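# Move foam block from desk onto recessed far shelf

## Task

Pick up the small foam block that sits on the desk and set it down on a shelf belonging to the shelving section at the far end of the aisle that is recessed deeper than the other sections. The block must rest on the shelf board itself, not on top of any carton. The robot must not topple or be left leaning, or the task counts as failed.

## Robot and tools

ROBOT. A Hello Robot Stretch 4 with one arm: an omni-wheel base, a lift that rides up and down a mast, a telescoping arm that reaches forward, a wrist with yaw, pitch and roll, and a two-finger gripper. It stands about 1.6 m tall; the base edge lies within 0.23 m of the base origin. Loose objects may occasionally get nudged by the simulation.

FRAMES. All positions are in metres. Base frame: origin on the floor below the base centre, x ahead, y to the left, z up. hand_pose is reported in this frame as a point between the open fingertips; it can be somewhat wrong. The odometry frame is where the base frame was when the scene began. base_odometry integrates wheel rotation only (slip counts as motion); its heading is in radians, left positive, wrapping at ±3.142.

move. One action per call, plus "cameras" and "blocking". blocking must always be false; the call comes back in about 0.5 s while the robot keeps moving. An action contains "base", "joints" or both, optionally with "speeds", "pace" or "contact_limits"; or it is {"end_of_arm": "enable_torque"} on its own, which re-powers any wrist or gripper motor that shut off.
- base: a relative offset from where the last reported state placed the base (or from its current spot if a motion is running). translate_m: metres forward (negative = back), -2 to 2. strafe_m: metres sideways, left positive, -2 to 2. rotate_rad: turn in place, counter-clockwise positive, -3.2 to 3.2. Only translate_m and strafe_m may be combined (straight diagonal, no turning).
- joints: absolute targets, named individually. lift_m 0 to 1.2 m; arm_m 0 to 0.55 m extension; wrist_yaw_rad -1.134 to 4.276 (0 points ahead, positive turns left, about 3.14 is stowed backward, above 3.4 the arm may block it); wrist_pitch_rad -1.117 to 4.259 (0 level, 1.57 pointing down); wrist_roll_rad -1.117 to 4.259 (0 keeps fingers level, positive is clockwise viewed from behind the hand); gripper_m -0.038 to 0.141, fingertip gap in metres, up to 0.015 off, fingers squeeze each other at -0.02 or below. Done tolerances: ±0.004 for lift, arm and gripper, ±0.02 rad for wrist joints. Joint targets outside range are clipped and reported; other bad values make the call refused; unknown keys make it invalid.
- pace: "slow", "default", "fast" or "max". Base 0.1/0.3/0.4/0.6 m/s and 1/2/3/4 rad/s; lift 0.15/0.3/0.4/0.5 m/s; arm 0.1/0.4/0.6/0.7 m/s; wrist always 1.82 rad/s. A raised lift (above 0.2) slows the base, down to 0.3 m/s and 1 rad/s at 1.2.
- speeds: per-joint top speed replacing pace (not for gripper_m).
- contact_limits: 0 (gentlest) to 1 for arm_m, lift_m, translate_m, strafe_m, rotate_rad, only alongside that same command; default 0.5. A base limit stays in effect until the next base action. Even at 0 the arm needs a firm shove to stop; for a light touch use 0 and aim 1 to 3 mm beyond contact.
All motions start together. A new move overrides only the joints (and base) it names; others continue. No action runs beyond about 14 s (time_out).

wait: seconds 0 to 10; returns early once all motion rests. wait(0) reports the running move under "earlier move". stop: brakes everything still moving and makes slack wheels hold. zoom_image: camera plus region [x0, y0, x1, y1] in that camera's pixels, at most 504 by 504. finished_scene: scene = the current scene's number; irreversible; the goal must hold without the robot.

CAMERAS. head_camera (pinhole, 420x560), head_left_camera and head_right_camera (fisheye, 420x672), wrist_camera (pinhole, 616x392). "cameras" takes a list of these names; omitted, null or ["all"] gives all, [] gives none. The "pictures" line gives image order; frames may lag the state slightly.

RESULTS. "move" reads done or the worst status. base_status/joint_status: done, moving, off_target (rested short, may still push), stopped, contact_stop (held back, goes slack), time_out, limit_stop_at_own_body, limit_stop_at_tilt (lean over 6 degrees; lift, arm, wheels go slack), torque_fault (motor limp until enable_torque). on_its_own lists things the robot did unasked (slack, holds, odd servo current). lidar_m: 12 distances in 30-degree sectors, first straight ahead, counter-clockwise (4th left, 7th behind, 10th right); "-" = nothing or nearer than 0.25 m; sees 0.15 m up to robot height. wrist_depth_mm: 7x7 grid of depths, 100 to 2000 mm, "-" invalid. base_tilt in degrees (forward, right), about 3 degrees bias. If turned_by_wheels and turned_by_imu differ by over about 0.1 rad across a move, the base slipped or hit something. motor_effort in percent with peak in brackets; servo_current in mA for wrist and gripper servos.

GRIPPING. Command a gap more than 0.015 below the object width; about 0.06 below resists pulling. A rising gripper servo_current after closing (target 0.015 or more) signals a real grasp; the gap reading alone does not. Fingers pressed onto a surface can jam.

AVOID. A refused move/wait, or an uncommanded stop, cancels the rest of that reply's move, wait and finished_scene calls. Self-contact risk: gripper over the base with lift below about 0.2 (0.45 pointing down); tilting up while rolled or turned right; folded-back wrist tilting or rolling. Heavy loads with the arm out can tip the robot. Avoid drops, releasing moving objects, slams, hard hits and strong pushes. The simulation keeps running while you think.

Each tool is called in YAML: its name, and indented under it one key for each argument.

## Session

move:

Scene clock: 0.00 s.
base_odometry: x=+0.000 y=+0.000 heading=+0.000
turned_by_wheels: +0.000
turned_by_imu: +0.000
base_tilt: forward=+0.4 right=+1.5
lidar_m: 1.23 1.23 1.41 2.40 1.42 1.83 2.96 2.95 1.60 1.35 1.35 1.48
base_status: not commanded
joint_positions: lift_m=+0.140 arm_m=+0.002 wrist_yaw_rad=+3.046 wrist_pitch_rad=+0.002 wrist_roll_rad=+0.000 gripper_m=+0.056
joint_status: not commanded
measured_speeds: all 0
motor_effort: lift_m=+20 arm_m=-4 wheel_0=+0 wheel_1=+0 wheel_2=+0
servo_current: wrist_yaw_rad=33 wrist_pitch_rad=33 wrist_roll_rad=26 gripper_m=46
hand_pose: x=-0.1056 y=+0.1144 z=+0.3181 quat_wxyz=(+0.048, -0.001, +0.000, +0.999) (m; base frame)
wrist_depth_mm: 136 139 - - - - - / 114 140 - - - - - / 123 150 - - - - - / 137 192 - - - - - / - - - - - 1921 - / 1118 1138 196 1008 1078 1205 1205 / 798 723 831 152 759 866 854
pictures: head_camera, head_left_camera, head_right_camera, wrist_camera

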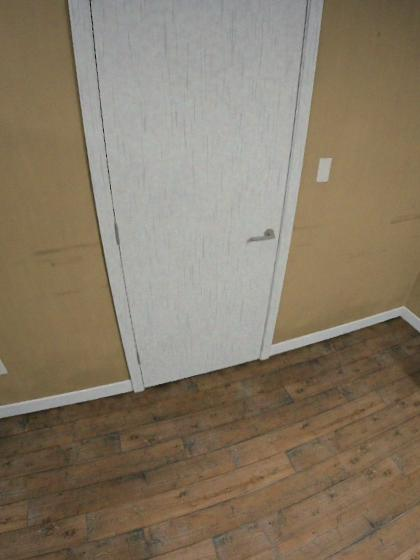

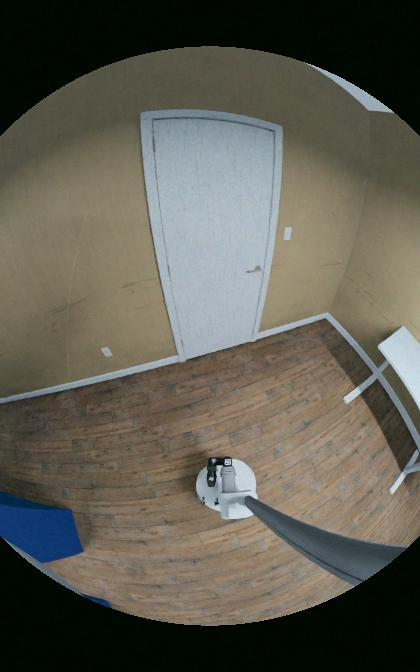

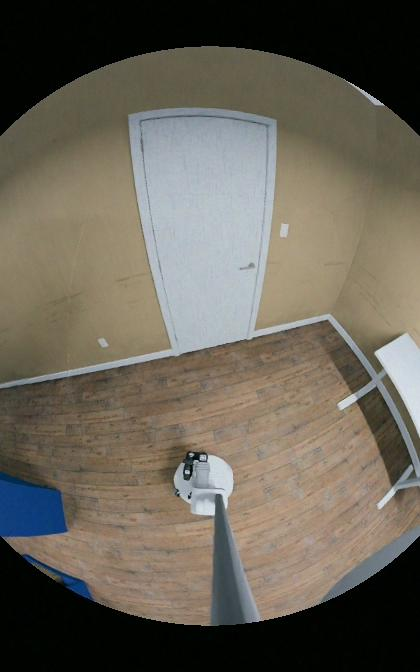

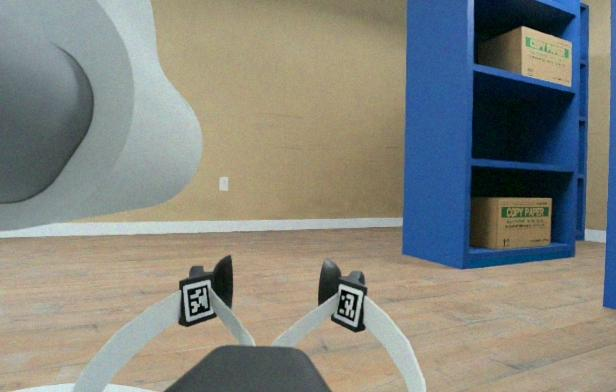

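move:
  base: {"rotate_rad": -1.57}
  joints: {"lift_m": 0.85, "gripper_m": 0.12}
  pace: "fast"
  blocking: false
  cameras: []

wait:
  seconds: 1.8

Scene clock: 4.67 s.
move: moving
base_odometry: x=+0.000 y=+0.000 heading=-0.392
turned_by_wheels: -0.392
turned_by_imu: -0.386
base_tilt: forward=+0.4 right=+1.4
lidar_m: 1.37 1.22 1.27 1.57 1.41 1.46 1.86 2.94 2.97 1.48 1.32 1.37
base_status: rotate_rad moving
joint_positions: lift_m=+0.206 arm_m=+0.002 wrist_yaw_rad=+3.046 wrist_pitch_rad=+0.002 wrist_roll_rad=+0.000 gripper_m=+0.076
joint_status: lift_m moving; gripper_m moving
measured_speeds: translate_m=+0.001 strafe_m=-0.001 rotate_rad=-1.484 lift_m=+0.247 arm_m=+0.000 wrist_yaw_rad=+0.000 wrist_pitch_rad=+0.000 wrist_roll_rad=+0.000
motor_effort: lift_m=+28(28) arm_m=-4(4) wheel_0=+7(8) wheel_1=+9(9) wheel_2=+8(10)
servo_current: wrist_yaw_rad=39(46) wrist_pitch_rad=39(52) wrist_roll_rad=26(33) gripper_m=72(111)
hand_pose: x=-0.1056 y=+0.1144 z=+0.3832 quat_wxyz=(+0.048, -0.001, +0.000, +0.999) (m; base frame)
wrist_depth_mm: 137 139 - - - - - / 113 140 - - - - - / 121 146 - - - - - / 137 187 - - - - - / - - - - - - - / 1281 1205 199 1366 195 1255 1205 / 917 778 960 149 854 931 991
pictures: none
No camera images: "cameras" was empty.

Scene clock: 6.47 s.
earlier move: moving
base_odometry: x=+0.000 y=+0.000 heading=-1.570
turned_by_wheels: -1.178
turned_by_imu: -1.164
base_tilt: forward=+0.4 right=+1.6
lidar_m: 1.32 1.34 1.47 1.22 1.23 1.48 2.47 1.42 1.84 2.94 2.93 1.55
base_status: done
joint_positions: lift_m=+0.832 arm_m=+0.002 wrist_yaw_rad=+3.046 wrist_pitch_rad=+0.002 wrist_roll_rad=+0.000 gripper_m=+0.120
joint_status: lift_m moving; the others done
measured_speeds: translate_m=+0.000 strafe_m=+0.000 rotate_rad=+0.000 lift_m=+0.139 arm_m=+0.000 wrist_yaw_rad=+0.000 wrist_pitch_rad=+0.000 wrist_roll_rad=+0.000
motor_effort: lift_m=+23(28) arm_m=-4(4) wheel_0=+3(8) wheel_1=-1(10) wheel_2=+0(10)
servo_current: wrist_yaw_rad=39(46) wrist_pitch_rad=26(52) wrist_roll_rad=26(33) gripper_m=39(111)
hand_pose: x=-0.1056 y=+0.1144 z=+1.0102 quat_wxyz=(+0.048, -0.001, +0.000, +0.999) (m; base frame)
wrist_depth_mm: 136 140 - - - - - / 116 140 - - - - - / 121 153 - - - - - / 138 200 - - - - - / - - - - - - - / - 196 - - 197 - - / - - - - 1983 - -
wait: 1.80 s; no rest
pictures: head_camera, head_left_camera, head_right_camera, wrist_camera
camera_calibration:
wrist_camera: T_world_to_cam=[[0.142573, 0.988827, 0.043527, -0.16478], [0.0287116, 0.039826, -0.998794, 1.06047], [-0.989368, 0.143651, -0.0227126, 0.131646], [0, 0, 0, 1]] pos_world=[0.123292, 0.101794, 1.06935]

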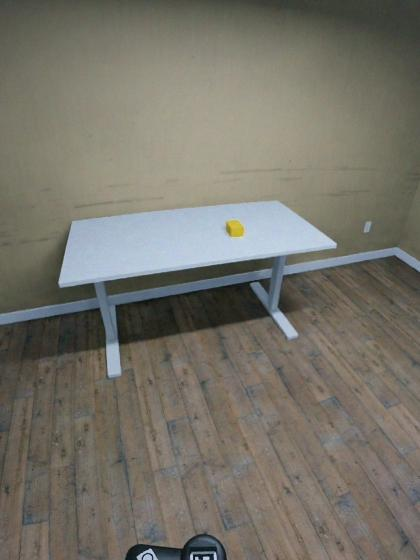

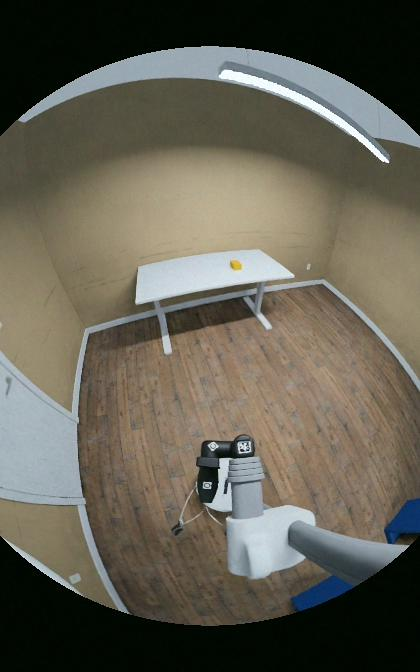

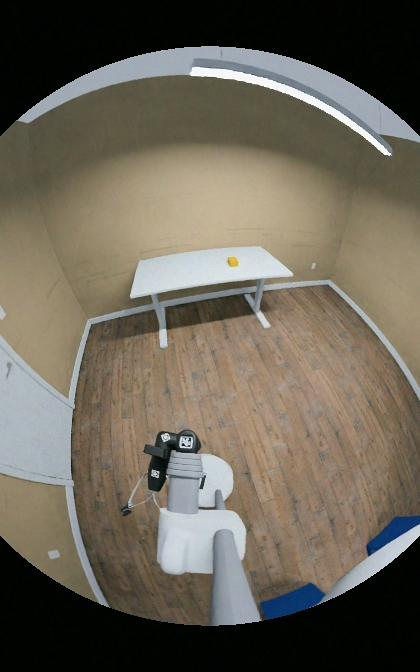

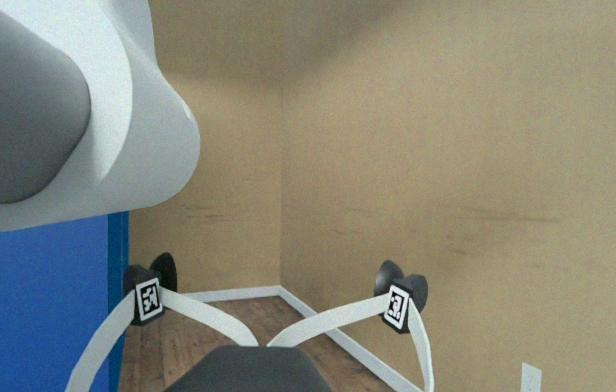

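move:
  joints: {"lift_m": 0.95, "wrist_yaw_rad": 0, "wrist_pitch_rad": 0.4}
  pace: "fast"
  base: {"strafe_m": -0.2, "translate_m": 0.25}
  blocking: false
  cameras: ["head_camera"]

zoom_image:
  camera: "head_camera"
  region: [160, 180, 350, 300]

wait:
  seconds: 2.5
  cameras: ["head_camera", "wrist_camera"]

Scene clock: 29.77 s.
earlier move: done
move: moving
base_odometry: x=-0.029 y=-0.037 heading=-1.570
turned_by_wheels: +0.000
turned_by_imu: -0.001
base_tilt: forward=+0.3 right=+1.4
lidar_m: 1.33 1.32 1.50 1.27 1.27 1.52 2.56 1.44 1.84 2.91 2.90 1.54
base_status: translate_m moving; strafe_m moving
joint_positions: lift_m=+0.913 arm_m=+0.002 wrist_yaw_rad=+2.394 wrist_pitch_rad=+0.399 wrist_roll_rad=+0.000 gripper_m=+0.120
joint_status: lift_m moving; wrist_yaw_rad moving; wrist_pitch_rad moving
measured_speeds: translate_m=+0.139 strafe_m=-0.112 rotate_rad=+0.002 lift_m=+0.201 arm_m=+0.000 wrist_yaw_rad=-1.819 wrist_pitch_rad=+0.036 wrist_roll_rad=+0.000
motor_effort: lift_m=+27(27) arm_m=-4(4) wheel_0=+10(11) wheel_1=-4(6) wheel_2=-10(10)
servo_current: wrist_yaw_rad=85(137) wrist_pitch_rad=39(78) wrist_roll_rad=33(33) gripper_m=33(52)
hand_pose: x=+0.0378 y=+0.2448 z=+0.9792 quat_wxyz=(+0.358, -0.184, +0.072, +0.912) (m; base frame)
wrist_depth_mm: - - - - - - - / - - - - - - - / - - - - - - - / - - - - - - - / 1983 - - 1863 - - - / 1618 220 1499 1661 195 - - / 1397 1308 1397 152 1397 1336 -
pictures: head_camera

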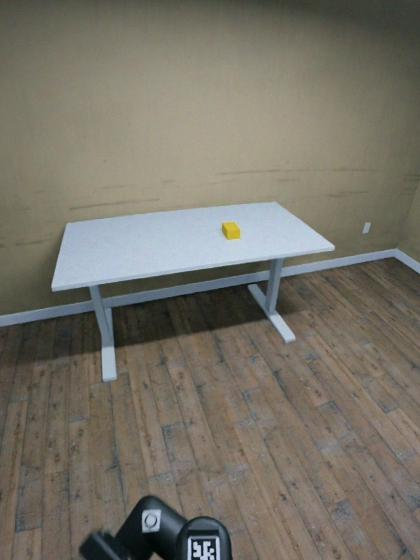

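Scaled by 2.653 from the camera's 420x560 image, which has a finer 1200x1600 frame.

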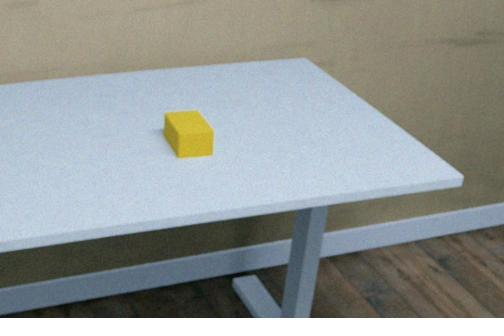

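Scene clock: 31.53 s.
earlier move: done
base_odometry: x=-0.200 y=-0.250 heading=-1.570
turned_by_wheels: +0.000
turned_by_imu: -0.001
base_tilt: forward=+0.4 right=+1.5
lidar_m: 1.14 1.14 1.78 1.50 1.49 1.77 1.60 1.61 1.84 2.69 2.68 1.37
base_status: done
joint_positions: lift_m=+0.950 arm_m=+0.002 wrist_yaw_rad=+0.003 wrist_pitch_rad=+0.400 wrist_roll_rad=+0.000 gripper_m=+0.120
joint_status: all done
measured_speeds: all 0
motor_effort: lift_m=+24(27) arm_m=-4(4) wheel_0=+0(12) wheel_1=+0(6) wheel_2=+2(11)
servo_current: wrist_yaw_rad=26(137) wrist_pitch_rad=46(78) wrist_roll_rad=26(33) gripper_m=39(52)
hand_pose: x=+0.4391 y=-0.0865 z=+1.0156 quat_wxyz=(+0.980, +0.000, +0.198, +0.002) (m; base frame)
wrist_depth_mm: - - - - - - - / - - - - - - - / - - - - - - - / - - - - - - - / - 1921 - - - - - / 1576 199 1576 1756 194 1756 1756 / 1397 1336 1464 152 1397 1430 1499
wait: 1.77 of 2.5 s (the move ended)
pictures: head_camera, wrist_camera
camera_calibration:
wrist_camera: T_world_to_cam=[[-0.0238833, -0.997988, 0.0587367, -0.158221], [-0.40956, -0.0438292, -0.91123, 1.15453], [0.91197, -0.0458194, -0.407689, 0.239295], [0, 0, 0, 1]] pos_world=[0.250843, -0.096336, 1.1589]

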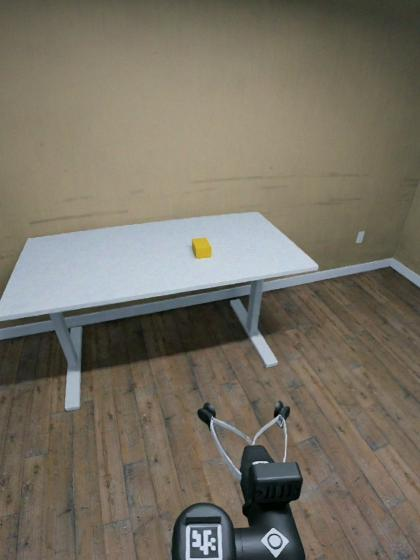

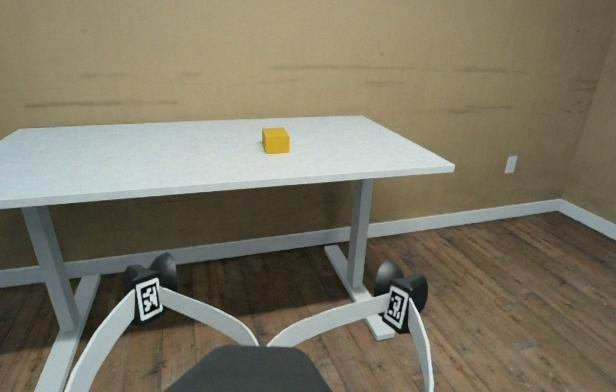

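move:
  joints: {"lift_m": 0.86, "wrist_pitch_rad": 0.4, "gripper_m": 0.135}
  base: {"translate_m": 0.4, "strafe_m": 0.035}
  pace: "fast"
  blocking: false
  cameras: []

wait:
  seconds: 3
  cameras: ["head_camera", "wrist_camera"]

Scene clock: 44.20 s.
move: moving
base_odometry: x=-0.196 y=-0.291 heading=-1.570
turned_by_wheels: +0.000
turned_by_imu: -0.001
base_tilt: forward=+0.6 right=+1.3
lidar_m: 1.11 1.12 1.81 1.50 1.51 1.76 1.63 1.64 1.87 2.67 2.68 1.34
base_status: translate_m moving; strafe_m moving
joint_positions: lift_m=+0.889 arm_m=+0.002 wrist_yaw_rad=+0.003 wrist_pitch_rad=+0.400 wrist_roll_rad=+0.000 gripper_m=+0.132
joint_status: lift_m moving; wrist_pitch_rad moving; gripper_m moving
measured_speeds: translate_m=+0.155 strafe_m=+0.016 rotate_rad=-0.003 lift_m=-0.177 arm_m=+0.000 wrist_yaw_rad=+0.000 wrist_pitch_rad=+0.002 wrist_roll_rad=+0.000
motor_effort: lift_m=+14(22) arm_m=-4(4) wheel_0=+5(7) wheel_1=+8(8) wheel_2=-10(11)
servo_current: wrist_yaw_rad=39(46) wrist_pitch_rad=39(59) wrist_roll_rad=26(33) gripper_m=46(85)
hand_pose: x=+0.4391 y=-0.0866 z=+0.9548 quat_wxyz=(+0.980, +0.000, +0.198, +0.002) (m; base frame)
wrist_depth_mm: - - - - - - - / - - - - - - - / - - - - - - - / - - - - - - - / - - 1921 - - - - / 1499 204 1464 1756 202 1661 1708 / 1366 1281 1397 - 1397 1397 1397
pictures: none
No camera images: "cameras" was empty.

Scene clock: 46.23 s.
earlier move: done
base_odometry: x=-0.164 y=-0.650 heading=-1.570
turned_by_wheels: +0.000
turned_by_imu: +0.000
base_tilt: forward=+0.4 right=+1.4
lidar_m: 0.78 0.76 0.88 1.55 1.57 1.87 1.97 2.00 2.30 2.60 2.60 0.92
base_status: done
joint_positions: lift_m=+0.860 arm_m=+0.002 wrist_yaw_rad=+0.003 wrist_pitch_rad=+0.400 wrist_roll_rad=+0.000 gripper_m=+0.135
joint_status: all done
measured_speeds: all 0
motor_effort: lift_m=+14(22) arm_m=-4(4) wheel_0=+1(7) wheel_1=+0(8) wheel_2=+0(13)
servo_current: wrist_yaw_rad=39(46) wrist_pitch_rad=46(59) wrist_roll_rad=33(33) gripper_m=39(85)
hand_pose: x=+0.4391 y=-0.0866 z=+0.9264 quat_wxyz=(+0.980, +0.000, +0.199, +0.002) (m; base frame)
wrist_depth_mm: - - - - - - - / - - - - - - - / - - - - - - - / - - - - - - - / - - - - 1308 1921 - / 1464 193 1464 1661 196 1618 1576 / 1255 1229 1336 - 1366 1336 1397
wait: 2.03 of 3 s (the move ended)
pictures: head_camera, wrist_camera
camera_calibration:
wrist_camera: T_world_to_cam=[[-0.0241005, -0.997983, 0.0587265, -0.152915], [-0.409651, -0.0437266, -0.911194, 1.07325], [0.911924, -0.0460176, -0.407771, 0.203009], [0, 0, 0, 1]] pos_world=[0.250843, -0.0963356, 1.0697]

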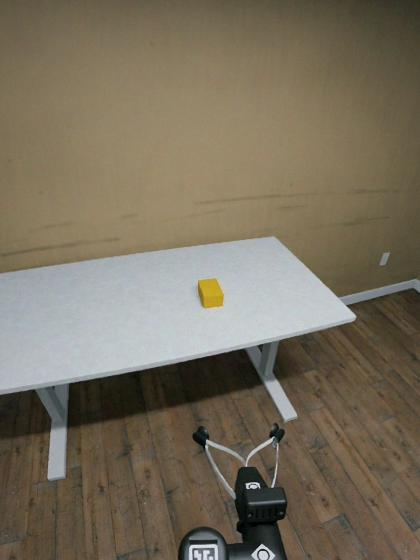

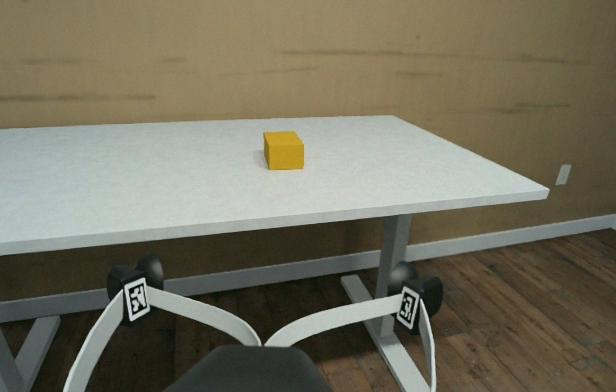

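move:
  joints: {"lift_m": 0.78, "arm_m": 0.23}
  base: {"translate_m": 0.23, "strafe_m": 0.018}
  blocking: false
  cameras: []

wait:
  seconds: 3
  cameras: ["head_camera", "wrist_camera"]

Scene clock: 61.13 s.
move: moving
base_odometry: x=-0.161 y=-0.683 heading=-1.569
turned_by_wheels: +0.000
turned_by_imu: -0.001
base_tilt: forward=+0.4 right=+1.3
lidar_m: 0.72 0.73 0.88 1.57 1.59 1.89 2.02 2.03 2.30 2.58 2.58 0.86
base_status: translate_m moving; strafe_m moving
joint_positions: lift_m=+0.821 arm_m=+0.054 wrist_yaw_rad=+0.003 wrist_pitch_rad=+0.400 wrist_roll_rad=+0.000 gripper_m=+0.135
joint_status: lift_m moving; arm_m moving
measured_speeds: translate_m=+0.124 strafe_m=+0.011 rotate_rad=+0.003 lift_m=-0.149 arm_m=+0.198 wrist_yaw_rad=+0.000 wrist_pitch_rad=+0.000 wrist_roll_rad=+0.000
motor_effort: lift_m=+12(14) arm_m=+7(9) wheel_0=+5(6) wheel_1=+5(6) wheel_2=-9(9)
servo_current: wrist_yaw_rad=33(52) wrist_pitch_rad=39(52) wrist_roll_rad=33(33) gripper_m=46(52)
hand_pose: x=+0.4913 y=-0.0866 z=+0.8872 quat_wxyz=(+0.980, +0.000, +0.199, +0.001) (m; base frame)
wrist_depth_mm: - - - - - - - / - - - - - - - / - - - - - - - / - - - - - - - / - - - - 1138 1863 - / 1397 191 1366 1499 195 1576 1576 / 1229 1205 1308 - 1336 1281 1308
pictures: none
No camera images: "cameras" was empty.

Scene clock: 62.83 s.
earlier move: done
base_odometry: x=-0.146 y=-0.880 heading=-1.569
turned_by_wheels: +0.000
turned_by_imu: -0.001
base_tilt: forward=+0.3 right=+1.4
lidar_m: 0.54 0.54 0.65 1.65 1.60 1.91 2.22 2.22 3.02 2.55 2.56 0.65
base_status: done
joint_positions: lift_m=+0.780 arm_m=+0.230 wrist_yaw_rad=+0.003 wrist_pitch_rad=+0.400 wrist_roll_rad=+0.000 gripper_m=+0.135
joint_status: all done
measured_speeds: all 0
motor_effort: lift_m=+14(15) arm_m=+6(9) wheel_0=+2(6) wheel_1=+1(8) wheel_2=+1(10)
servo_current: wrist_yaw_rad=33(52) wrist_pitch_rad=52(52) wrist_roll_rad=26(33) gripper_m=46(52)
hand_pose: x=+0.6666 y=-0.0866 z=+0.8464 quat_wxyz=(+0.980, +0.000, +0.199, +0.001) (m; base frame)
wrist_depth_mm: - - - - - - - / - - - - - - - / - - - - - - - / - - 394 407 - - - / - - - - - - - / - 187 171 - 195 - - / - - - - - - -
wait: 1.70 of 3 s (the move ended)
pictures: head_camera, wrist_camera
camera_calibration:
wrist_camera: T_world_to_cam=[[-0.0243234, -0.997978, 0.058716, -0.142716], [-0.409658, -0.0436256, -0.911195, 1.09356], [0.911915, -0.0462169, -0.407769, -0.0370973], [0, 0, 0, 1]] pos_world=[0.478343, -0.0964352, 0.989698]

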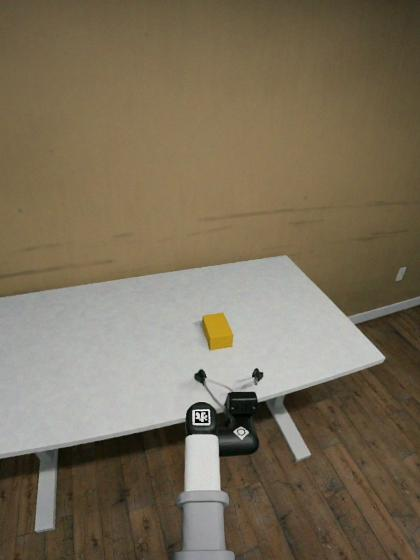

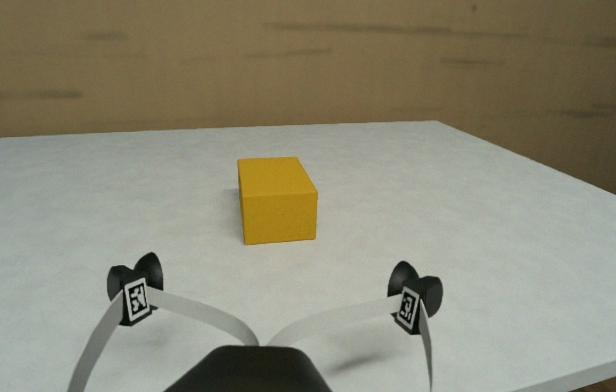

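move:
  joints: {"lift_m": 0.753, "arm_m": 0.435}
  contact_limits: {"arm_m": 0.2, "lift_m": 0.3}
  blocking: false
  cameras: []

wait:
  seconds: 2.5
  cameras: ["head_camera", "wrist_camera"]

Scene clock: 74.30 s.
move: moving
base_odometry: x=-0.146 y=-0.880 heading=-1.569
turned_by_wheels: +0.000
turned_by_imu: -0.001
base_tilt: forward=+0.3 right=+1.4
lidar_m: 0.54 0.54 0.63 1.65 1.60 1.92 2.22 2.20 3.04 2.55 2.55 0.64
base_status: not commanded
joint_positions: lift_m=+0.755 arm_m=+0.282 wrist_yaw_rad=+0.003 wrist_pitch_rad=+0.400 wrist_roll_rad=+0.000 gripper_m=+0.135
joint_status: lift_m moving; arm_m moving
measured_speeds: translate_m=+0.000 strafe_m=+0.000 rotate_rad=+0.000 lift_m=-0.031 arm_m=+0.198 wrist_yaw_rad=+0.000 wrist_pitch_rad=+0.000 wrist_roll_rad=+0.000
motor_effort: lift_m=+13(15) arm_m=+5(8) wheel_0=+2(2) wheel_1=+1(1) wheel_2=+1(1)
servo_current: wrist_yaw_rad=39(39) wrist_pitch_rad=39(52) wrist_roll_rad=33(33) gripper_m=52(52)
contact_limits: arm_m 0.2; lift_m 0.3
hand_pose: x=+0.7191 y=-0.0866 z=+0.8206 quat_wxyz=(+0.980, +0.000, +0.199, +0.001) (m; base frame)
wrist_depth_mm: - - - - - - - / - - - - - - - / - - - - - - - / - - 345 351 - - - / - - - - - - - / - 186 171 - 195 - - / - - - - - - -
pictures: none
No camera images: "cameras" was empty.

Scene clock: 75.50 s.
earlier move: done
base_odometry: x=-0.146 y=-0.880 heading=-1.569
turned_by_wheels: +0.000
turned_by_imu: +0.000
base_tilt: forward=+0.4 right=+1.3
lidar_m: 0.54 0.52 0.63 1.63 1.60 1.93 2.24 2.23 3.04 2.57 2.54 0.65
base_status: not commanded
joint_positions: lift_m=+0.753 arm_m=+0.435 wrist_yaw_rad=+0.003 wrist_pitch_rad=+0.400 wrist_roll_rad=+0.000 gripper_m=+0.135
joint_status: all done
measured_speeds: all 0
motor_effort: lift_m=+14(16) arm_m=+6(9) wheel_0=+2(2) wheel_1=+1(1) wheel_2=+1(1)
servo_current: wrist_yaw_rad=39(46) wrist_pitch_rad=46(59) wrist_roll_rad=26(33) gripper_m=26(59)
contact_limits: arm_m 0.2; lift_m 0.3
hand_pose: x=+0.8716 y=-0.0866 z=+0.8194 quat_wxyz=(+0.980, +0.000, +0.199, +0.001) (m; base frame)
wrist_depth_mm: - - - - - - - / - - - - - - - / - - - - - - - / - - - - - - - / - - 237 239 - - - / - 187 194 200 195 - - / - - 196 - - - -
wait: 1.20 of 2.5 s (the move ended)
pictures: head_camera, wrist_camera
camera_calibration:
wrist_camera: T_world_to_cam=[[-0.0243234, -0.997978, 0.058716, -0.136145], [-0.409658, -0.0436256, -0.911195, 1.15294], [0.911915, -0.0462169, -0.407769, -0.23505], [0, 0, 0, 1]] pos_world=[0.683343, -0.0964352, 0.962698]

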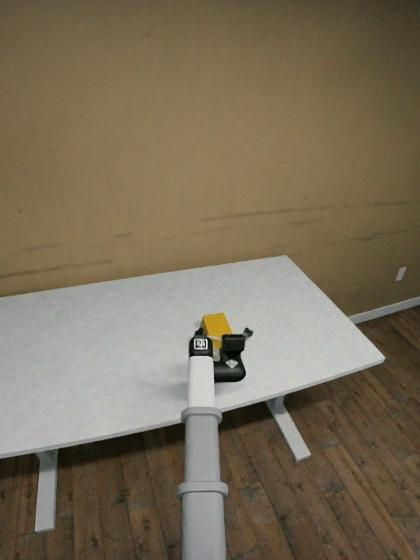

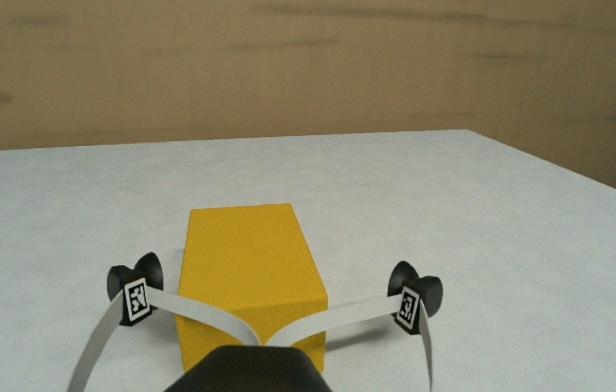

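move:
  joints: {"wrist_yaw_rad": 0.08, "arm_m": 0.445}
  blocking: false
  cameras: []

wait:
  seconds: 1
  cameras: []

move:
  joints: {"gripper_m": 0.035}
  blocking: false
  cameras: []

wait:
  seconds: 2
  cameras: ["wrist_camera"]

Scene clock: 85.30 s.
move: moving
base_odometry: x=-0.146 y=-0.880 heading=-1.569
turned_by_wheels: +0.000
turned_by_imu: -0.001
base_tilt: forward=+0.4 right=+1.5
lidar_m: 0.54 0.53 0.64 1.65 1.61 1.90 2.24 2.23 3.01 2.55 2.56 0.66
base_status: not commanded
joint_positions: lift_m=+0.753 arm_m=+0.445 wrist_yaw_rad=+0.077 wrist_pitch_rad=+0.400 wrist_roll_rad=+0.000 gripper_m=+0.135
joint_status: arm_m moving; wrist_yaw_rad moving
measured_speeds: all 0
motor_effort: lift_m=+14(14) arm_m=+6(9) wheel_0=+2(2) wheel_1=+1(1) wheel_2=+1(1)
servo_current: wrist_yaw_rad=26(52) wrist_pitch_rad=39(46) wrist_roll_rad=26(39) gripper_m=46(52)
contact_limits: lift_m 0.3
hand_pose: x=+0.8872 y=-0.0669 z=+0.8194 quat_wxyz=(+0.979, -0.008, +0.198, +0.037) (m; base frame)
wrist_depth_mm: - - - - - - - / - - - - - - - / - - - - - - - / - - - - - - - / - - 237 238 - - - / - 187 190 191 195 - - / - - - 186 - - -
pictures: none
No camera images: "cameras" was empty.

Scene clock: 85.40 s.
earlier move: done
base_odometry: x=-0.146 y=-0.880 heading=-1.569
turned_by_wheels: +0.000
turned_by_imu: +0.000
base_tilt: forward=+0.3 right=+1.3
lidar_m: 0.53 0.53 0.64 1.65 1.62 1.90 2.23 2.21 3.03 2.57 2.53 0.65
base_status: not commanded
joint_positions: lift_m=+0.753 arm_m=+0.445 wrist_yaw_rad=+0.077 wrist_pitch_rad=+0.400 wrist_roll_rad=+0.000 gripper_m=+0.135
joint_status: all done
measured_speeds: all 0
motor_effort: lift_m=+14(14) arm_m=+6(9) wheel_0=+2(2) wheel_1=+1(1) wheel_2=+1(1)
servo_current: wrist_yaw_rad=39(52) wrist_pitch_rad=52(52) wrist_roll_rad=26(39) gripper_m=26(52)
contact_limits: lift_m 0.3
hand_pose: x=+0.8872 y=-0.0669 z=+0.8194 quat_wxyz=(+0.979, -0.008, +0.198, +0.037) (m; base frame)
wrist_depth_mm: - - - - - - - / - - - - - - - / - - - - - - - / - - - - - - - / - - 237 239 - - - / - 186 189 191 195 - - / - - - 186 - - -
wait: 0.10 of 1 s (the move ended)
pictures: none
No camera images: "cameras" was empty.

Scene clock: 85.90 s.
move: moving
base_odometry: x=-0.146 y=-0.880 heading=-1.569
turned_by_wheels: +0.000
turned_by_imu: +0.000
base_tilt: forward=+0.5 right=+1.5
lidar_m: 0.55 0.55 0.64 1.64 1.61 1.91 2.23 2.21 3.03 2.54 2.55 0.64
base_status: not commanded
joint_positions: lift_m=+0.753 arm_m=+0.445 wrist_yaw_rad=+0.077 wrist_pitch_rad=+0.400 wrist_roll_rad=+0.000 gripper_m=+0.122
joint_status: gripper_m moving
measured_speeds: all 0
motor_effort: lift_m=+14(14) arm_m=+6(7) wheel_0=+2(2) wheel_1=+1(1) wheel_2=+1(1)
servo_current: wrist_yaw_rad=33(46) wrist_pitch_rad=39(52) wrist_roll_rad=26(33) gripper_m=78(111)
contact_limits: lift_m 0.3
hand_pose: x=+0.8872 y=-0.0669 z=+0.8194 quat_wxyz=(+0.979, -0.008, +0.198, +0.037) (m; base frame)
wrist_depth_mm: - - - - - - - / - - - - - - - / - - - - - - - / - - - - - - - / - - 237 238 - - - / - 190 190 191 194 - - / - - - 187 - - -
pictures: none
No camera images: "cameras" was empty.

Scene clock: 87.33 s.
earlier move: done
base_odometry: x=-0.146 y=-0.880 heading=-1.569
turned_by_wheels: +0.000
turned_by_imu: +0.000
base_tilt: forward=+0.3 right=+1.4
lidar_m: 0.53 0.52 0.66 1.64 1.60 1.91 2.22 2.22 3.03 2.55 2.55 0.65
base_status: not commanded
joint_positions: lift_m=+0.753 arm_m=+0.445 wrist_yaw_rad=+0.077 wrist_pitch_rad=+0.400 wrist_roll_rad=+0.000 gripper_m=+0.036
joint_status: all done
measured_speeds: all 0
motor_effort: lift_m=+14(14) arm_m=+6(7) wheel_0=+2(2) wheel_1=+1(1) wheel_2=+1(1)
servo_current: wrist_yaw_rad=46(46) wrist_pitch_rad=26(59) wrist_roll_rad=26(33) gripper_m=111(228)
contact_limits: lift_m 0.3
hand_pose: x=+0.8872 y=-0.0668 z=+0.8194 quat_wxyz=(+0.979, -0.008, +0.198, +0.038) (m; base frame)
wrist_depth_mm: - - - - - - - / - - - - - - - / - - - - - - - / - - - - - - - / - - 226 241 - - - / - 180 183 186 184 - - / - - 162 164 - - -
wait: 1.43 of 2 s (the move ended)
pictures: wrist_camera
camera_calibration:
wrist_camera: T_world_to_cam=[[0.0491396, -0.997065, 0.0587168, -0.181035], [-0.40546, -0.0736397, -0.911142, 1.1544], [0.912791, 0.0209658, -0.407888, -0.244567], [0, 0, 0, 1]] pos_world=[0.700199, -0.0903662, 0.962698]

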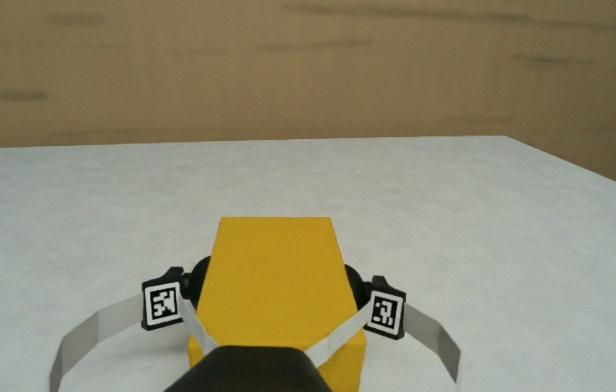

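move:
  joints: {"lift_m": 0.9}
  blocking: false
  cameras: []

wait:
  seconds: 0.5
  cameras: []

move:
  joints: {"arm_m": 0.05}
  base: {"translate_m": -0.55}
  blocking: false
  cameras: []

wait:
  seconds: 3.5
  cameras: ["head_camera"]

move:
  base: {"rotate_rad": -1.57}
  blocking: false
  cameras: []

wait:
  seconds: 3

Scene clock: 97.60 s.
move: moving
base_odometry: x=-0.146 y=-0.880 heading=-1.569
turned_by_wheels: +0.000
turned_by_imu: -0.001
base_tilt: forward=+0.3 right=+1.4
lidar_m: 0.55 0.54 0.64 1.63 1.62 1.91 2.22 2.22 3.00 2.56 2.55 0.66
base_status: not commanded
joint_positions: lift_m=+0.792 arm_m=+0.445 wrist_yaw_rad=+0.077 wrist_pitch_rad=+0.400 wrist_roll_rad=+0.000 gripper_m=+0.036
joint_status: lift_m moving
measured_speeds: translate_m=+0.000 strafe_m=+0.000 rotate_rad=+0.000 lift_m=+0.149 arm_m=+0.000 wrist_yaw_rad=+0.000 wrist_pitch_rad=+0.000 wrist_roll_rad=+0.000
motor_effort: lift_m=+26(27) arm_m=+6(6) wheel_0=+2(2) wheel_1=+1(1) wheel_2=+1(1)
servo_current: wrist_yaw_rad=26(46) wrist_pitch_rad=46(52) wrist_roll_rad=26(33) gripper_m=98(111)
hand_pose: x=+0.8872 y=-0.0668 z=+0.8577 quat_wxyz=(+0.979, -0.008, +0.198, +0.038) (m; base frame)
wrist_depth_mm: - - - - - - - / - - - - - - - / - - - - - - - / - - - - - - - / - - 226 241 - - - / - 180 183 186 185 - - / - - 161 164 - - -
pictures: none
No camera images: "cameras" was empty.

Scene clock: 98.10 s.
earlier move: moving
base_odometry: x=-0.146 y=-0.880 heading=-1.569
turned_by_wheels: +0.000
turned_by_imu: +0.000
base_tilt: forward=+0.3 right=+1.3
lidar_m: 0.56 0.56 0.62 1.62 1.61 1.91 2.24 2.23 3.01 2.57 2.55 0.65
base_status: not commanded
joint_positions: lift_m=+0.877 arm_m=+0.445 wrist_yaw_rad=+0.077 wrist_pitch_rad=+0.400 wrist_roll_rad=+0.000 gripper_m=+0.036
joint_status: lift_m moving
measured_speeds: translate_m=+0.000 strafe_m=+0.000 rotate_rad=+0.000 lift_m=+0.121 arm_m=+0.000 wrist_yaw_rad=+0.000 wrist_pitch_rad=+0.000 wrist_roll_rad=+0.000
motor_effort: lift_m=+24(27) arm_m=+6(6) wheel_0=+2(2) wheel_1=+1(1) wheel_2=+1(1)
servo_current: wrist_yaw_rad=33(46) wrist_pitch_rad=39(52) wrist_roll_rad=33(33) gripper_m=111(111)
hand_pose: x=+0.8872 y=-0.0668 z=+0.9429 quat_wxyz=(+0.979, -0.008, +0.198, +0.038) (m; base frame)
wrist_depth_mm: - - - - - - - / - - - - - - - / - - - - - - - / - - - - - - - / - - 227 241 - - - / - 180 183 186 184 - - / - - 162 164 - - -
wait: 0.50 s; no rest
pictures: none
No camera images: "cameras" was empty.

Scene clock: 98.60 s.
move: moving
base_odometry: x=-0.146 y=-0.848 heading=-1.569
turned_by_wheels: +0.000
turned_by_imu: +0.000
base_tilt: forward=+0.3 right=+1.4
lidar_m: 0.57 0.57 0.66 1.60 1.61 1.91 2.20 2.19 2.51 2.57 2.56 0.68
base_status: translate_m moving
joint_positions: lift_m=+0.900 arm_m=+0.393 wrist_yaw_rad=+0.077 wrist_pitch_rad=+0.400 wrist_roll_rad=+0.000 gripper_m=+0.036
joint_status: lift_m moving; arm_m moving
measured_speeds: translate_m=-0.125 strafe_m=+0.000 rotate_rad=+0.006 lift_m=+0.000 arm_m=-0.198 wrist_yaw_rad=+0.001 wrist_pitch_rad=+0.000 wrist_roll_rad=+0.000
motor_effort: lift_m=+24(26) arm_m=-10(10) wheel_0=-6(8) wheel_1=-5(7) wheel_2=+9(10)
servo_current: wrist_yaw_rad=39(46) wrist_pitch_rad=33(52) wrist_roll_rad=26(33) gripper_m=104(111)
hand_pose: x=+0.8352 y=-0.0668 z=+0.9655 quat_wxyz=(+0.979, -0.008, +0.198, +0.038) (m; base frame)
wrist_depth_mm: - - - - - - - / - - - - - - - / - - - - - - - / - - - - - - - / - - 226 242 - - - / - 180 183 186 185 - - / - - 162 164 - - -
pictures: none
No camera images: "cameras" was empty.

Scene clock: 101.43 s.
earlier move: done
base_odometry: x=-0.146 y=-0.330 heading=-1.570
turned_by_wheels: +0.000
turned_by_imu: +0.000
base_tilt: forward=+0.2 right=+1.4
lidar_m: 1.04 1.07 1.78 1.49 1.48 1.71 1.70 1.69 1.93 2.72 2.72 1.24
base_status: done
joint_positions: lift_m=+0.900 arm_m=+0.050 wrist_yaw_rad=+0.077 wrist_pitch_rad=+0.400 wrist_roll_rad=+0.000 gripper_m=+0.036
joint_status: all done
measured_speeds: all 0
motor_effort: lift_m=+24(26) arm_m=-6(10) wheel_0=-3(8) wheel_1=-2(8) wheel_2=+0(11)
servo_current: wrist_yaw_rad=39(46) wrist_pitch_rad=46(52) wrist_roll_rad=26(33) gripper_m=111(117)
hand_pose: x=+0.4927 y=-0.0668 z=+0.9655 quat_wxyz=(+0.979, -0.008, +0.199, +0.038) (m; base frame)
wrist_depth_mm: - - - - - - - / - - - - - - - / - - - - - - - / - - - - - - - / - - 227 241 - - - / 1576 185 183 186 184 1756 1661 / 1308 1308 163 164 1281 1336 1397
wait: 2.83 of 3.5 s (the move ended)
pictures: head_camera

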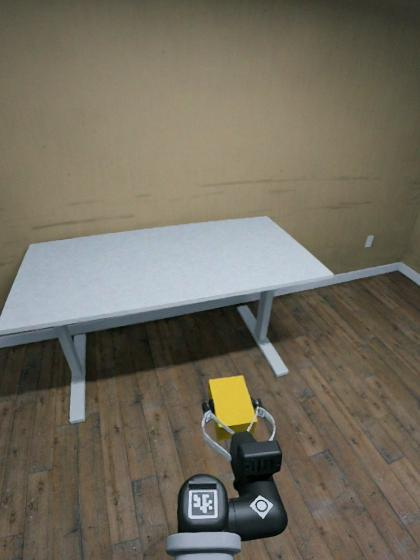

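Scene clock: 101.93 s.
move: moving
base_odometry: x=-0.146 y=-0.330 heading=-1.818
turned_by_wheels: -0.248
turned_by_imu: -0.244
base_tilt: forward=+0.4 right=+1.2
lidar_m: 1.13 1.06 1.13 1.52 1.48 1.53 2.14 1.70 1.92 2.82 2.70 2.70
base_status: rotate_rad moving
joint_positions: lift_m=+0.900 arm_m=+0.050 wrist_yaw_rad=+0.077 wrist_pitch_rad=+0.400 wrist_roll_rad=+0.000 gripper_m=+0.036
joint_status: not commanded
measured_speeds: translate_m=+0.003 strafe_m=+0.000 rotate_rad=-0.944 lift_m=+0.000 arm_m=+0.000 wrist_yaw_rad=+0.000 wrist_pitch_rad=+0.000 wrist_roll_rad=+0.000
motor_effort: lift_m=+24(24) arm_m=-6(6) wheel_0=+6(7) wheel_1=+9(9) wheel_2=+6(8)
servo_current: wrist_yaw_rad=39(39) wrist_pitch_rad=46(46) wrist_roll_rad=33(33) gripper_m=98(111)
hand_pose: x=+0.4927 y=-0.0667 z=+0.9655 quat_wxyz=(+0.979, -0.008, +0.199, +0.038) (m; base frame)
wrist_depth_mm: - - - - - - - / - - - - - - - / - - - - - - - / - - - - - - - / - - 226 241 - - - / 1576 187 183 186 183 1708 1661 / 1308 1308 163 164 1336 1336 1430
pictures: none
No camera images: "cameras" was empty.

Scene clock: 103.53 s.
earlier move: done
base_odometry: x=-0.146 y=-0.330 heading=-3.139
turned_by_wheels: -1.321
turned_by_imu: -1.305
base_tilt: forward=+0.3 right=+1.5
lidar_m: 2.69 2.71 1.26 1.10 1.09 1.79 1.46 1.46 1.72 1.70 1.70 1.97
base_status: done
joint_positions: lift_m=+0.900 arm_m=+0.050 wrist_yaw_rad=+0.077 wrist_pitch_rad=+0.400 wrist_roll_rad=+0.000 gripper_m=+0.036
joint_status: not commanded
measured_speeds: all 0
motor_effort: lift_m=+23(24) arm_m=-6(6) wheel_0=+3(7) wheel_1=+2(9) wheel_2=+2(9)
servo_current: wrist_yaw_rad=39(46) wrist_pitch_rad=33(52) wrist_roll_rad=26(39) gripper_m=104(117)
hand_pose: x=+0.4927 y=-0.0667 z=+0.9655 quat_wxyz=(+0.979, -0.008, +0.199, +0.038) (m; base frame)
wrist_depth_mm: - - - - - - - / - - - - - - - / - - - - - - - / - - - - - - - / 1921 - 239 240 - - - / 1576 187 183 186 184 1756 1661 / 1308 1308 163 164 1336 1336 1430
wait: 1.60 of 3 s (the move ended)
pictures: head_camera, head_left_camera, head_right_camera, wrist_camera
camera_calibration:
wrist_camera: T_world_to_cam=[[0.049593, -0.997041, 0.0587291, -0.170385], [-0.40554, -0.0738379, -0.91109, 1.12761], [0.912731, 0.0213667, -0.408002, 0.175343], [0, 0, 0, 1]] pos_world=[0.305698, -0.090367, 1.1089]

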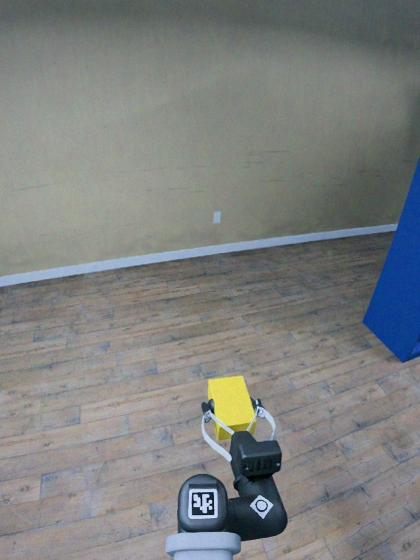

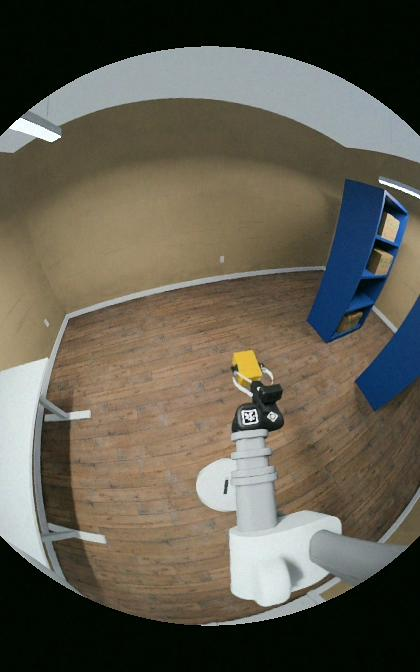

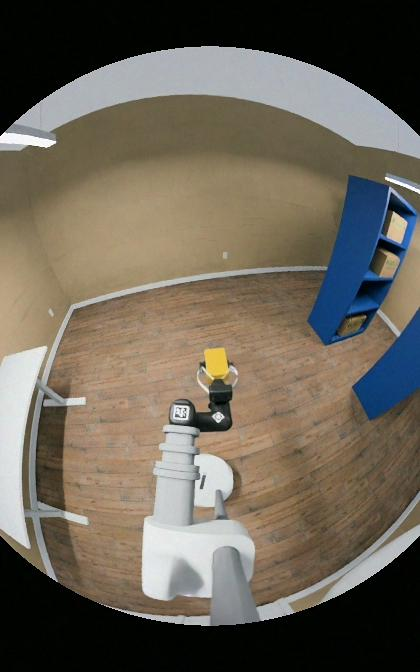

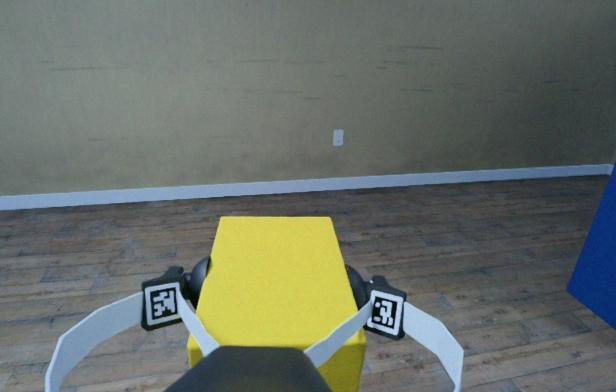

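move:
  base: {"rotate_rad": -1.3}
  joints: {"arm_m": 0.0}
  blocking: false
  cameras: []

wait:
  seconds: 3
  cameras: []

move:
  base: {"strafe_m": 0.4, "translate_m": 0.4}
  blocking: false
  cameras: []

wait:
  seconds: 3

Scene clock: 114.87 s.
move: moving
base_odometry: x=-0.146 y=-0.330 heading=+2.895
turned_by_wheels: -0.249
turned_by_imu: -0.246
base_tilt: forward=+0.4 right=+1.3
lidar_m: 2.83 2.70 2.70 1.12 1.08 1.14 1.51 1.46 1.56 2.11 1.69 1.93
base_status: rotate_rad moving
joint_positions: lift_m=+0.900 arm_m=+0.009 wrist_yaw_rad=+0.077 wrist_pitch_rad=+0.400 wrist_roll_rad=+0.000 gripper_m=+0.036
joint_status: arm_m moving
joint sent to its limit — arm_m, lower limit.
measured_speeds: translate_m=+0.002 strafe_m=+0.001 rotate_rad=-0.944 lift_m=+0.000 arm_m=-0.078 wrist_yaw_rad=+0.000 wrist_pitch_rad=+0.000 wrist_roll_rad=+0.000
motor_effort: lift_m=+24(24) arm_m=-8(9) wheel_0=+6(7) wheel_1=+8(8) wheel_2=+7(8)
servo_current: wrist_yaw_rad=33(39) wrist_pitch_rad=33(46) wrist_roll_rad=26(33) gripper_m=104(111)
hand_pose: x=+0.4514 y=-0.0667 z=+0.9655 quat_wxyz=(+0.979, -0.008, +0.199, +0.038) (m; base frame)
wrist_depth_mm: - - - - - - - / - - - - - - - / - - - - - - - / - - - - - - - / 1983 - 239 241 - - 1708 / 1576 187 183 186 184 1661 1618 / 1308 1308 163 164 1336 1336 1430
pictures: none
No camera images: "cameras" was empty.

Scene clock: 116.30 s.
earlier move: done
base_odometry: x=-0.146 y=-0.330 heading=+1.844
turned_by_wheels: -1.051
turned_by_imu: -1.038
base_tilt: forward=+0.3 right=+1.4
lidar_m: 1.69 1.92 2.83 2.72 2.67 1.11 1.06 1.12 1.49 1.46 1.56 2.15
base_status: done
joint_positions: lift_m=+0.900 arm_m=+0.002 wrist_yaw_rad=+0.077 wrist_pitch_rad=+0.400 wrist_roll_rad=+0.000 gripper_m=+0.036
joint_status: all done
joint sent to its limit — arm_m, lower limit.
measured_speeds: all 0
motor_effort: lift_m=+23(24) arm_m=-6(9) wheel_0=+2(7) wheel_1=+0(9) wheel_2=+2(8)
servo_current: wrist_yaw_rad=33(46) wrist_pitch_rad=33(59) wrist_roll_rad=33(33) gripper_m=98(111)
hand_pose: x=+0.4449 y=-0.0667 z=+0.9656 quat_wxyz=(+0.979, -0.008, +0.199, +0.038) (m; base frame)
wrist_depth_mm: - - - - - - - / - - - - - - - / - - - - - - - / - - - - - - - / 1863 1863 239 241 - - 1983 / 1576 187 183 185 184 1756 1708 / 1281 1336 163 164 1336 1336 1430
wait: 1.43 of 3 s (the move ended)
pictures: none
No camera images: "cameras" was empty.

Scene clock: 116.80 s.
move: moving
base_odometry: x=-0.176 y=-0.314 heading=+1.844
turned_by_wheels: +0.000
turned_by_imu: +0.000
base_tilt: forward=+0.3 right=+1.4
lidar_m: 1.65 1.92 2.80 2.68 2.70 1.17 1.10 1.15 1.52 1.49 1.58 2.15
base_status: translate_m moving; strafe_m moving
joint_positions: lift_m=+0.900 arm_m=+0.002 wrist_yaw_rad=+0.077 wrist_pitch_rad=+0.400 wrist_roll_rad=+0.000 gripper_m=+0.036
joint_status: not commanded
measured_speeds: translate_m=+0.090 strafe_m=+0.091 rotate_rad=-0.002 lift_m=+0.000 arm_m=+0.000 wrist_yaw_rad=+0.000 wrist_pitch_rad=+0.000 wrist_roll_rad=+0.000
motor_effort: lift_m=+23(24) arm_m=-6(6) wheel_0=-4(6) wheel_1=+8(10) wheel_2=-7(7)
servo_current: wrist_yaw_rad=33(46) wrist_pitch_rad=39(52) wrist_roll_rad=20(33) gripper_m=98(111)
hand_pose: x=+0.4449 y=-0.0667 z=+0.9656 quat_wxyz=(+0.979, -0.008, +0.199, +0.038) (m; base frame)
wrist_depth_mm: - - - - - - - / - - - - - - - / - - - - - - - / - - - - - - - / 1863 1921 239 241 - - - / 1576 187 183 186 184 1708 1708 / 1308 1336 163 164 1336 1336 1430
pictures: none
No camera images: "cameras" was empty.

Scene clock: 119.63 s.
earlier move: done
base_odometry: x=-0.640 y=-0.053 heading=+1.844
turned_by_wheels: +0.000
turned_by_imu: +0.001
base_tilt: forward=+0.5 right=+1.5
lidar_m: 1.28 1.39 2.40 2.34 2.42 1.53 1.46 1.54 1.96 1.87 1.98 1.36
base_status: done
joint_positions: lift_m=+0.900 arm_m=+0.002 wrist_yaw_rad=+0.077 wrist_pitch_rad=+0.400 wrist_roll_rad=+0.000 gripper_m=+0.036
joint_status: not commanded
measured_speeds: all 0
motor_effort: lift_m=+23(24) arm_m=-6(6) wheel_0=-3(6) wheel_1=+0(11) wheel_2=-1(9)
servo_current: wrist_yaw_rad=39(52) wrist_pitch_rad=33(59) wrist_roll_rad=26(33) gripper_m=104(117)
hand_pose: x=+0.4449 y=-0.0667 z=+0.9656 quat_wxyz=(+0.979, -0.008, +0.199, +0.038) (m; base frame)
wrist_depth_mm: - - - - - - - / - - - - - - - / - - - - - - - / - - - - - - - / 1983 - 239 241 - - - / 1537 181 183 186 184 1708 1708 / 1308 1308 163 164 1308 1336 1430
wait: 2.83 of 3 s (the move ended)
pictures: head_camera, head_left_camera, head_right_camera, wrist_camera
camera_calibration:
wrist_camera: T_world_to_cam=[[0.0497752, -0.997037, 0.0586484, -0.167977], [-0.405527, -0.0738383, -0.911096, 1.10827], [0.912727, 0.0215665, -0.408001, 0.218898], [0, 0, 0, 1]] pos_world=[0.257998, -0.0903673, 1.1089]

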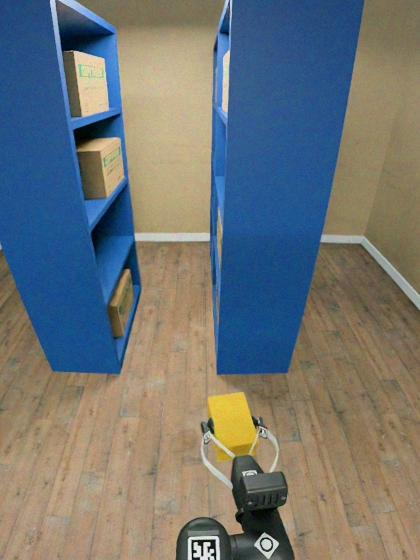

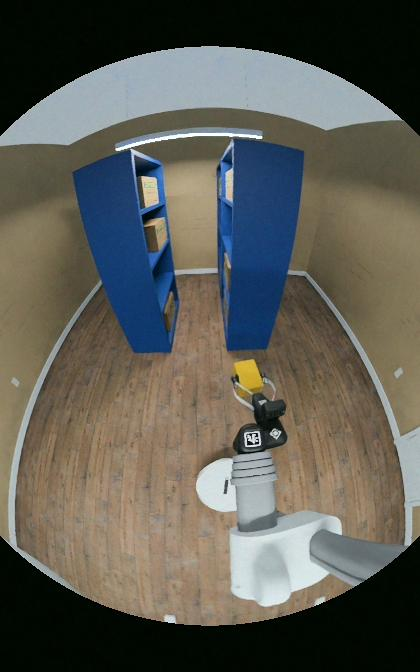

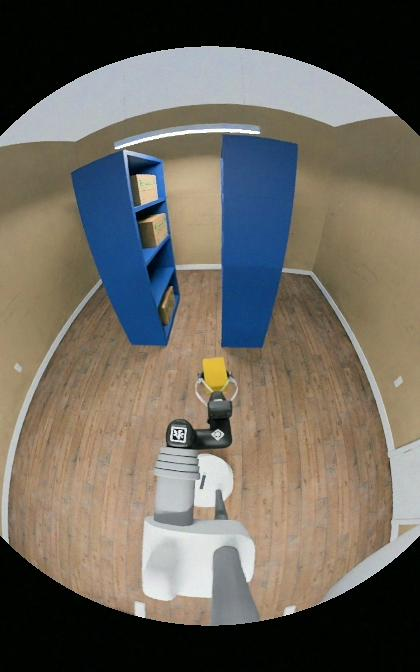

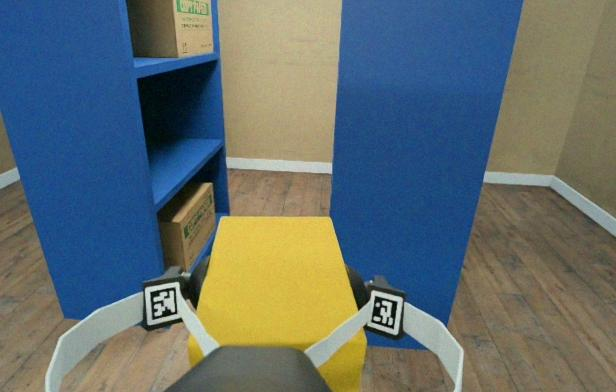

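zoom_image:
  camera: "head_camera"
  region: [60, 0, 260, 340]

move:
  base: {"strafe_m": 0.24}
  blocking: false
  cameras: []

wait:
  seconds: 1.7
  cameras: ["head_camera", "head_right_camera"]

zoom_image:
  camera: "head_camera"
  region: [60, 0, 400, 340]

Scaled by 1.482 from the camera's 420x560 image, which has a finer 1200x1600 frame.

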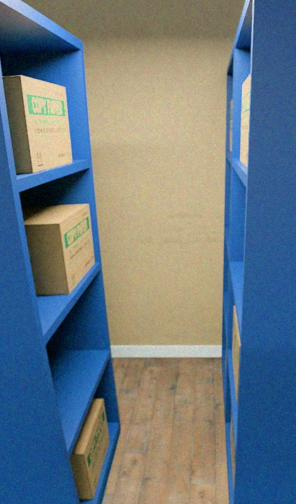

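Scene clock: 127.87 s.
move: moving
base_odometry: x=-0.676 y=-0.063 heading=+1.844
turned_by_wheels: +0.000
turned_by_imu: -0.001
base_tilt: forward=+0.3 right=+1.6
lidar_m: 1.30 1.41 2.34 2.29 2.38 1.53 1.46 1.54 1.99 1.90 2.02 1.36
base_status: strafe_m moving
joint_positions: lift_m=+0.900 arm_m=+0.002 wrist_yaw_rad=+0.077 wrist_pitch_rad=+0.400 wrist_roll_rad=+0.000 gripper_m=+0.036
joint_status: not commanded
measured_speeds: translate_m=-0.001 strafe_m=+0.142 rotate_rad=+0.003 lift_m=+0.000 arm_m=+0.000 wrist_yaw_rad=+0.000 wrist_pitch_rad=+0.000 wrist_roll_rad=+0.000
motor_effort: lift_m=+23(23) arm_m=-6(6) wheel_0=-10(10) wheel_1=+7(10) wheel_2=+0(1)
servo_current: wrist_yaw_rad=39(39) wrist_pitch_rad=52(52) wrist_roll_rad=26(33) gripper_m=98(111)
hand_pose: x=+0.4449 y=-0.0667 z=+0.9656 quat_wxyz=(+0.979, -0.008, +0.199, +0.038) (m; base frame)
wrist_depth_mm: - - - - - - - / - - - - - - - / - - - - - - - / - - - - - - - / 1983 - 238 241 - - - / 1576 181 183 186 185 1661 1661 / 1308 1308 163 164 1308 1336 1430
pictures: none
No camera images: "cameras" was empty.

Scene clock: 129.47 s.
earlier move: done
base_odometry: x=-0.871 y=-0.118 heading=+1.844
turned_by_wheels: +0.000
turned_by_imu: +0.000
base_tilt: forward=+0.3 right=+1.3
lidar_m: 1.34 1.38 2.15 2.08 2.19 2.36 1.46 1.52 2.19 2.12 2.23 1.36
base_status: done
joint_positions: lift_m=+0.900 arm_m=+0.002 wrist_yaw_rad=+0.077 wrist_pitch_rad=+0.400 wrist_roll_rad=+0.000 gripper_m=+0.036
joint_status: not commanded
measured_speeds: all 0
motor_effort: lift_m=+23(24) arm_m=-6(6) wheel_0=-2(11) wheel_1=+0(11) wheel_2=+0(2)
servo_current: wrist_yaw_rad=20(52) wrist_pitch_rad=46(52) wrist_roll_rad=33(39) gripper_m=111(117)
hand_pose: x=+0.4449 y=-0.0667 z=+0.9656 quat_wxyz=(+0.979, -0.008, +0.199, +0.038) (m; base frame)
wrist_depth_mm: - - - - - - - / - - - - 1921 - - / - - - - 1661 - - / - - 1863 - - - - / 1983 - 227 240 1618 - - / 1576 185 183 186 184 - 1661 / 1308 1336 163 164 1336 1336 1430
wait: 1.60 of 1.7 s (the move ended)
pictures: head_camera, head_right_camera

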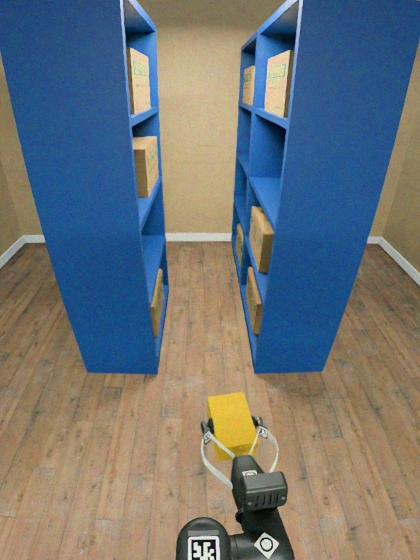

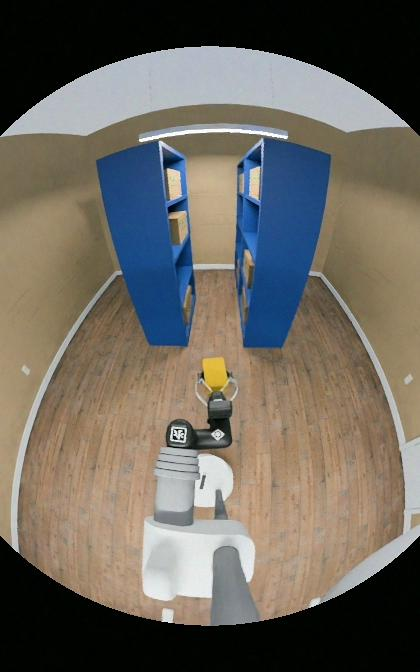

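Scaled by 1.482 from the camera's 420x560 image, which has a finer 1200x1600 frame.

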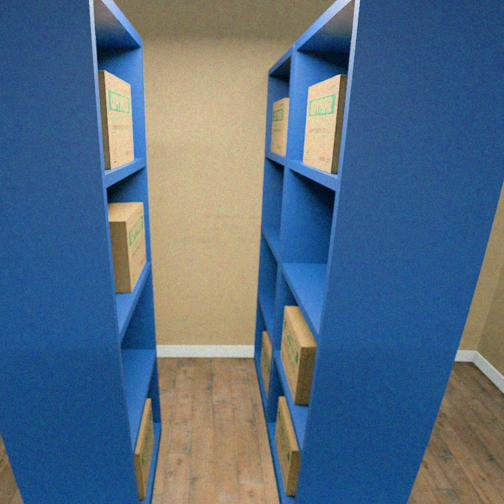

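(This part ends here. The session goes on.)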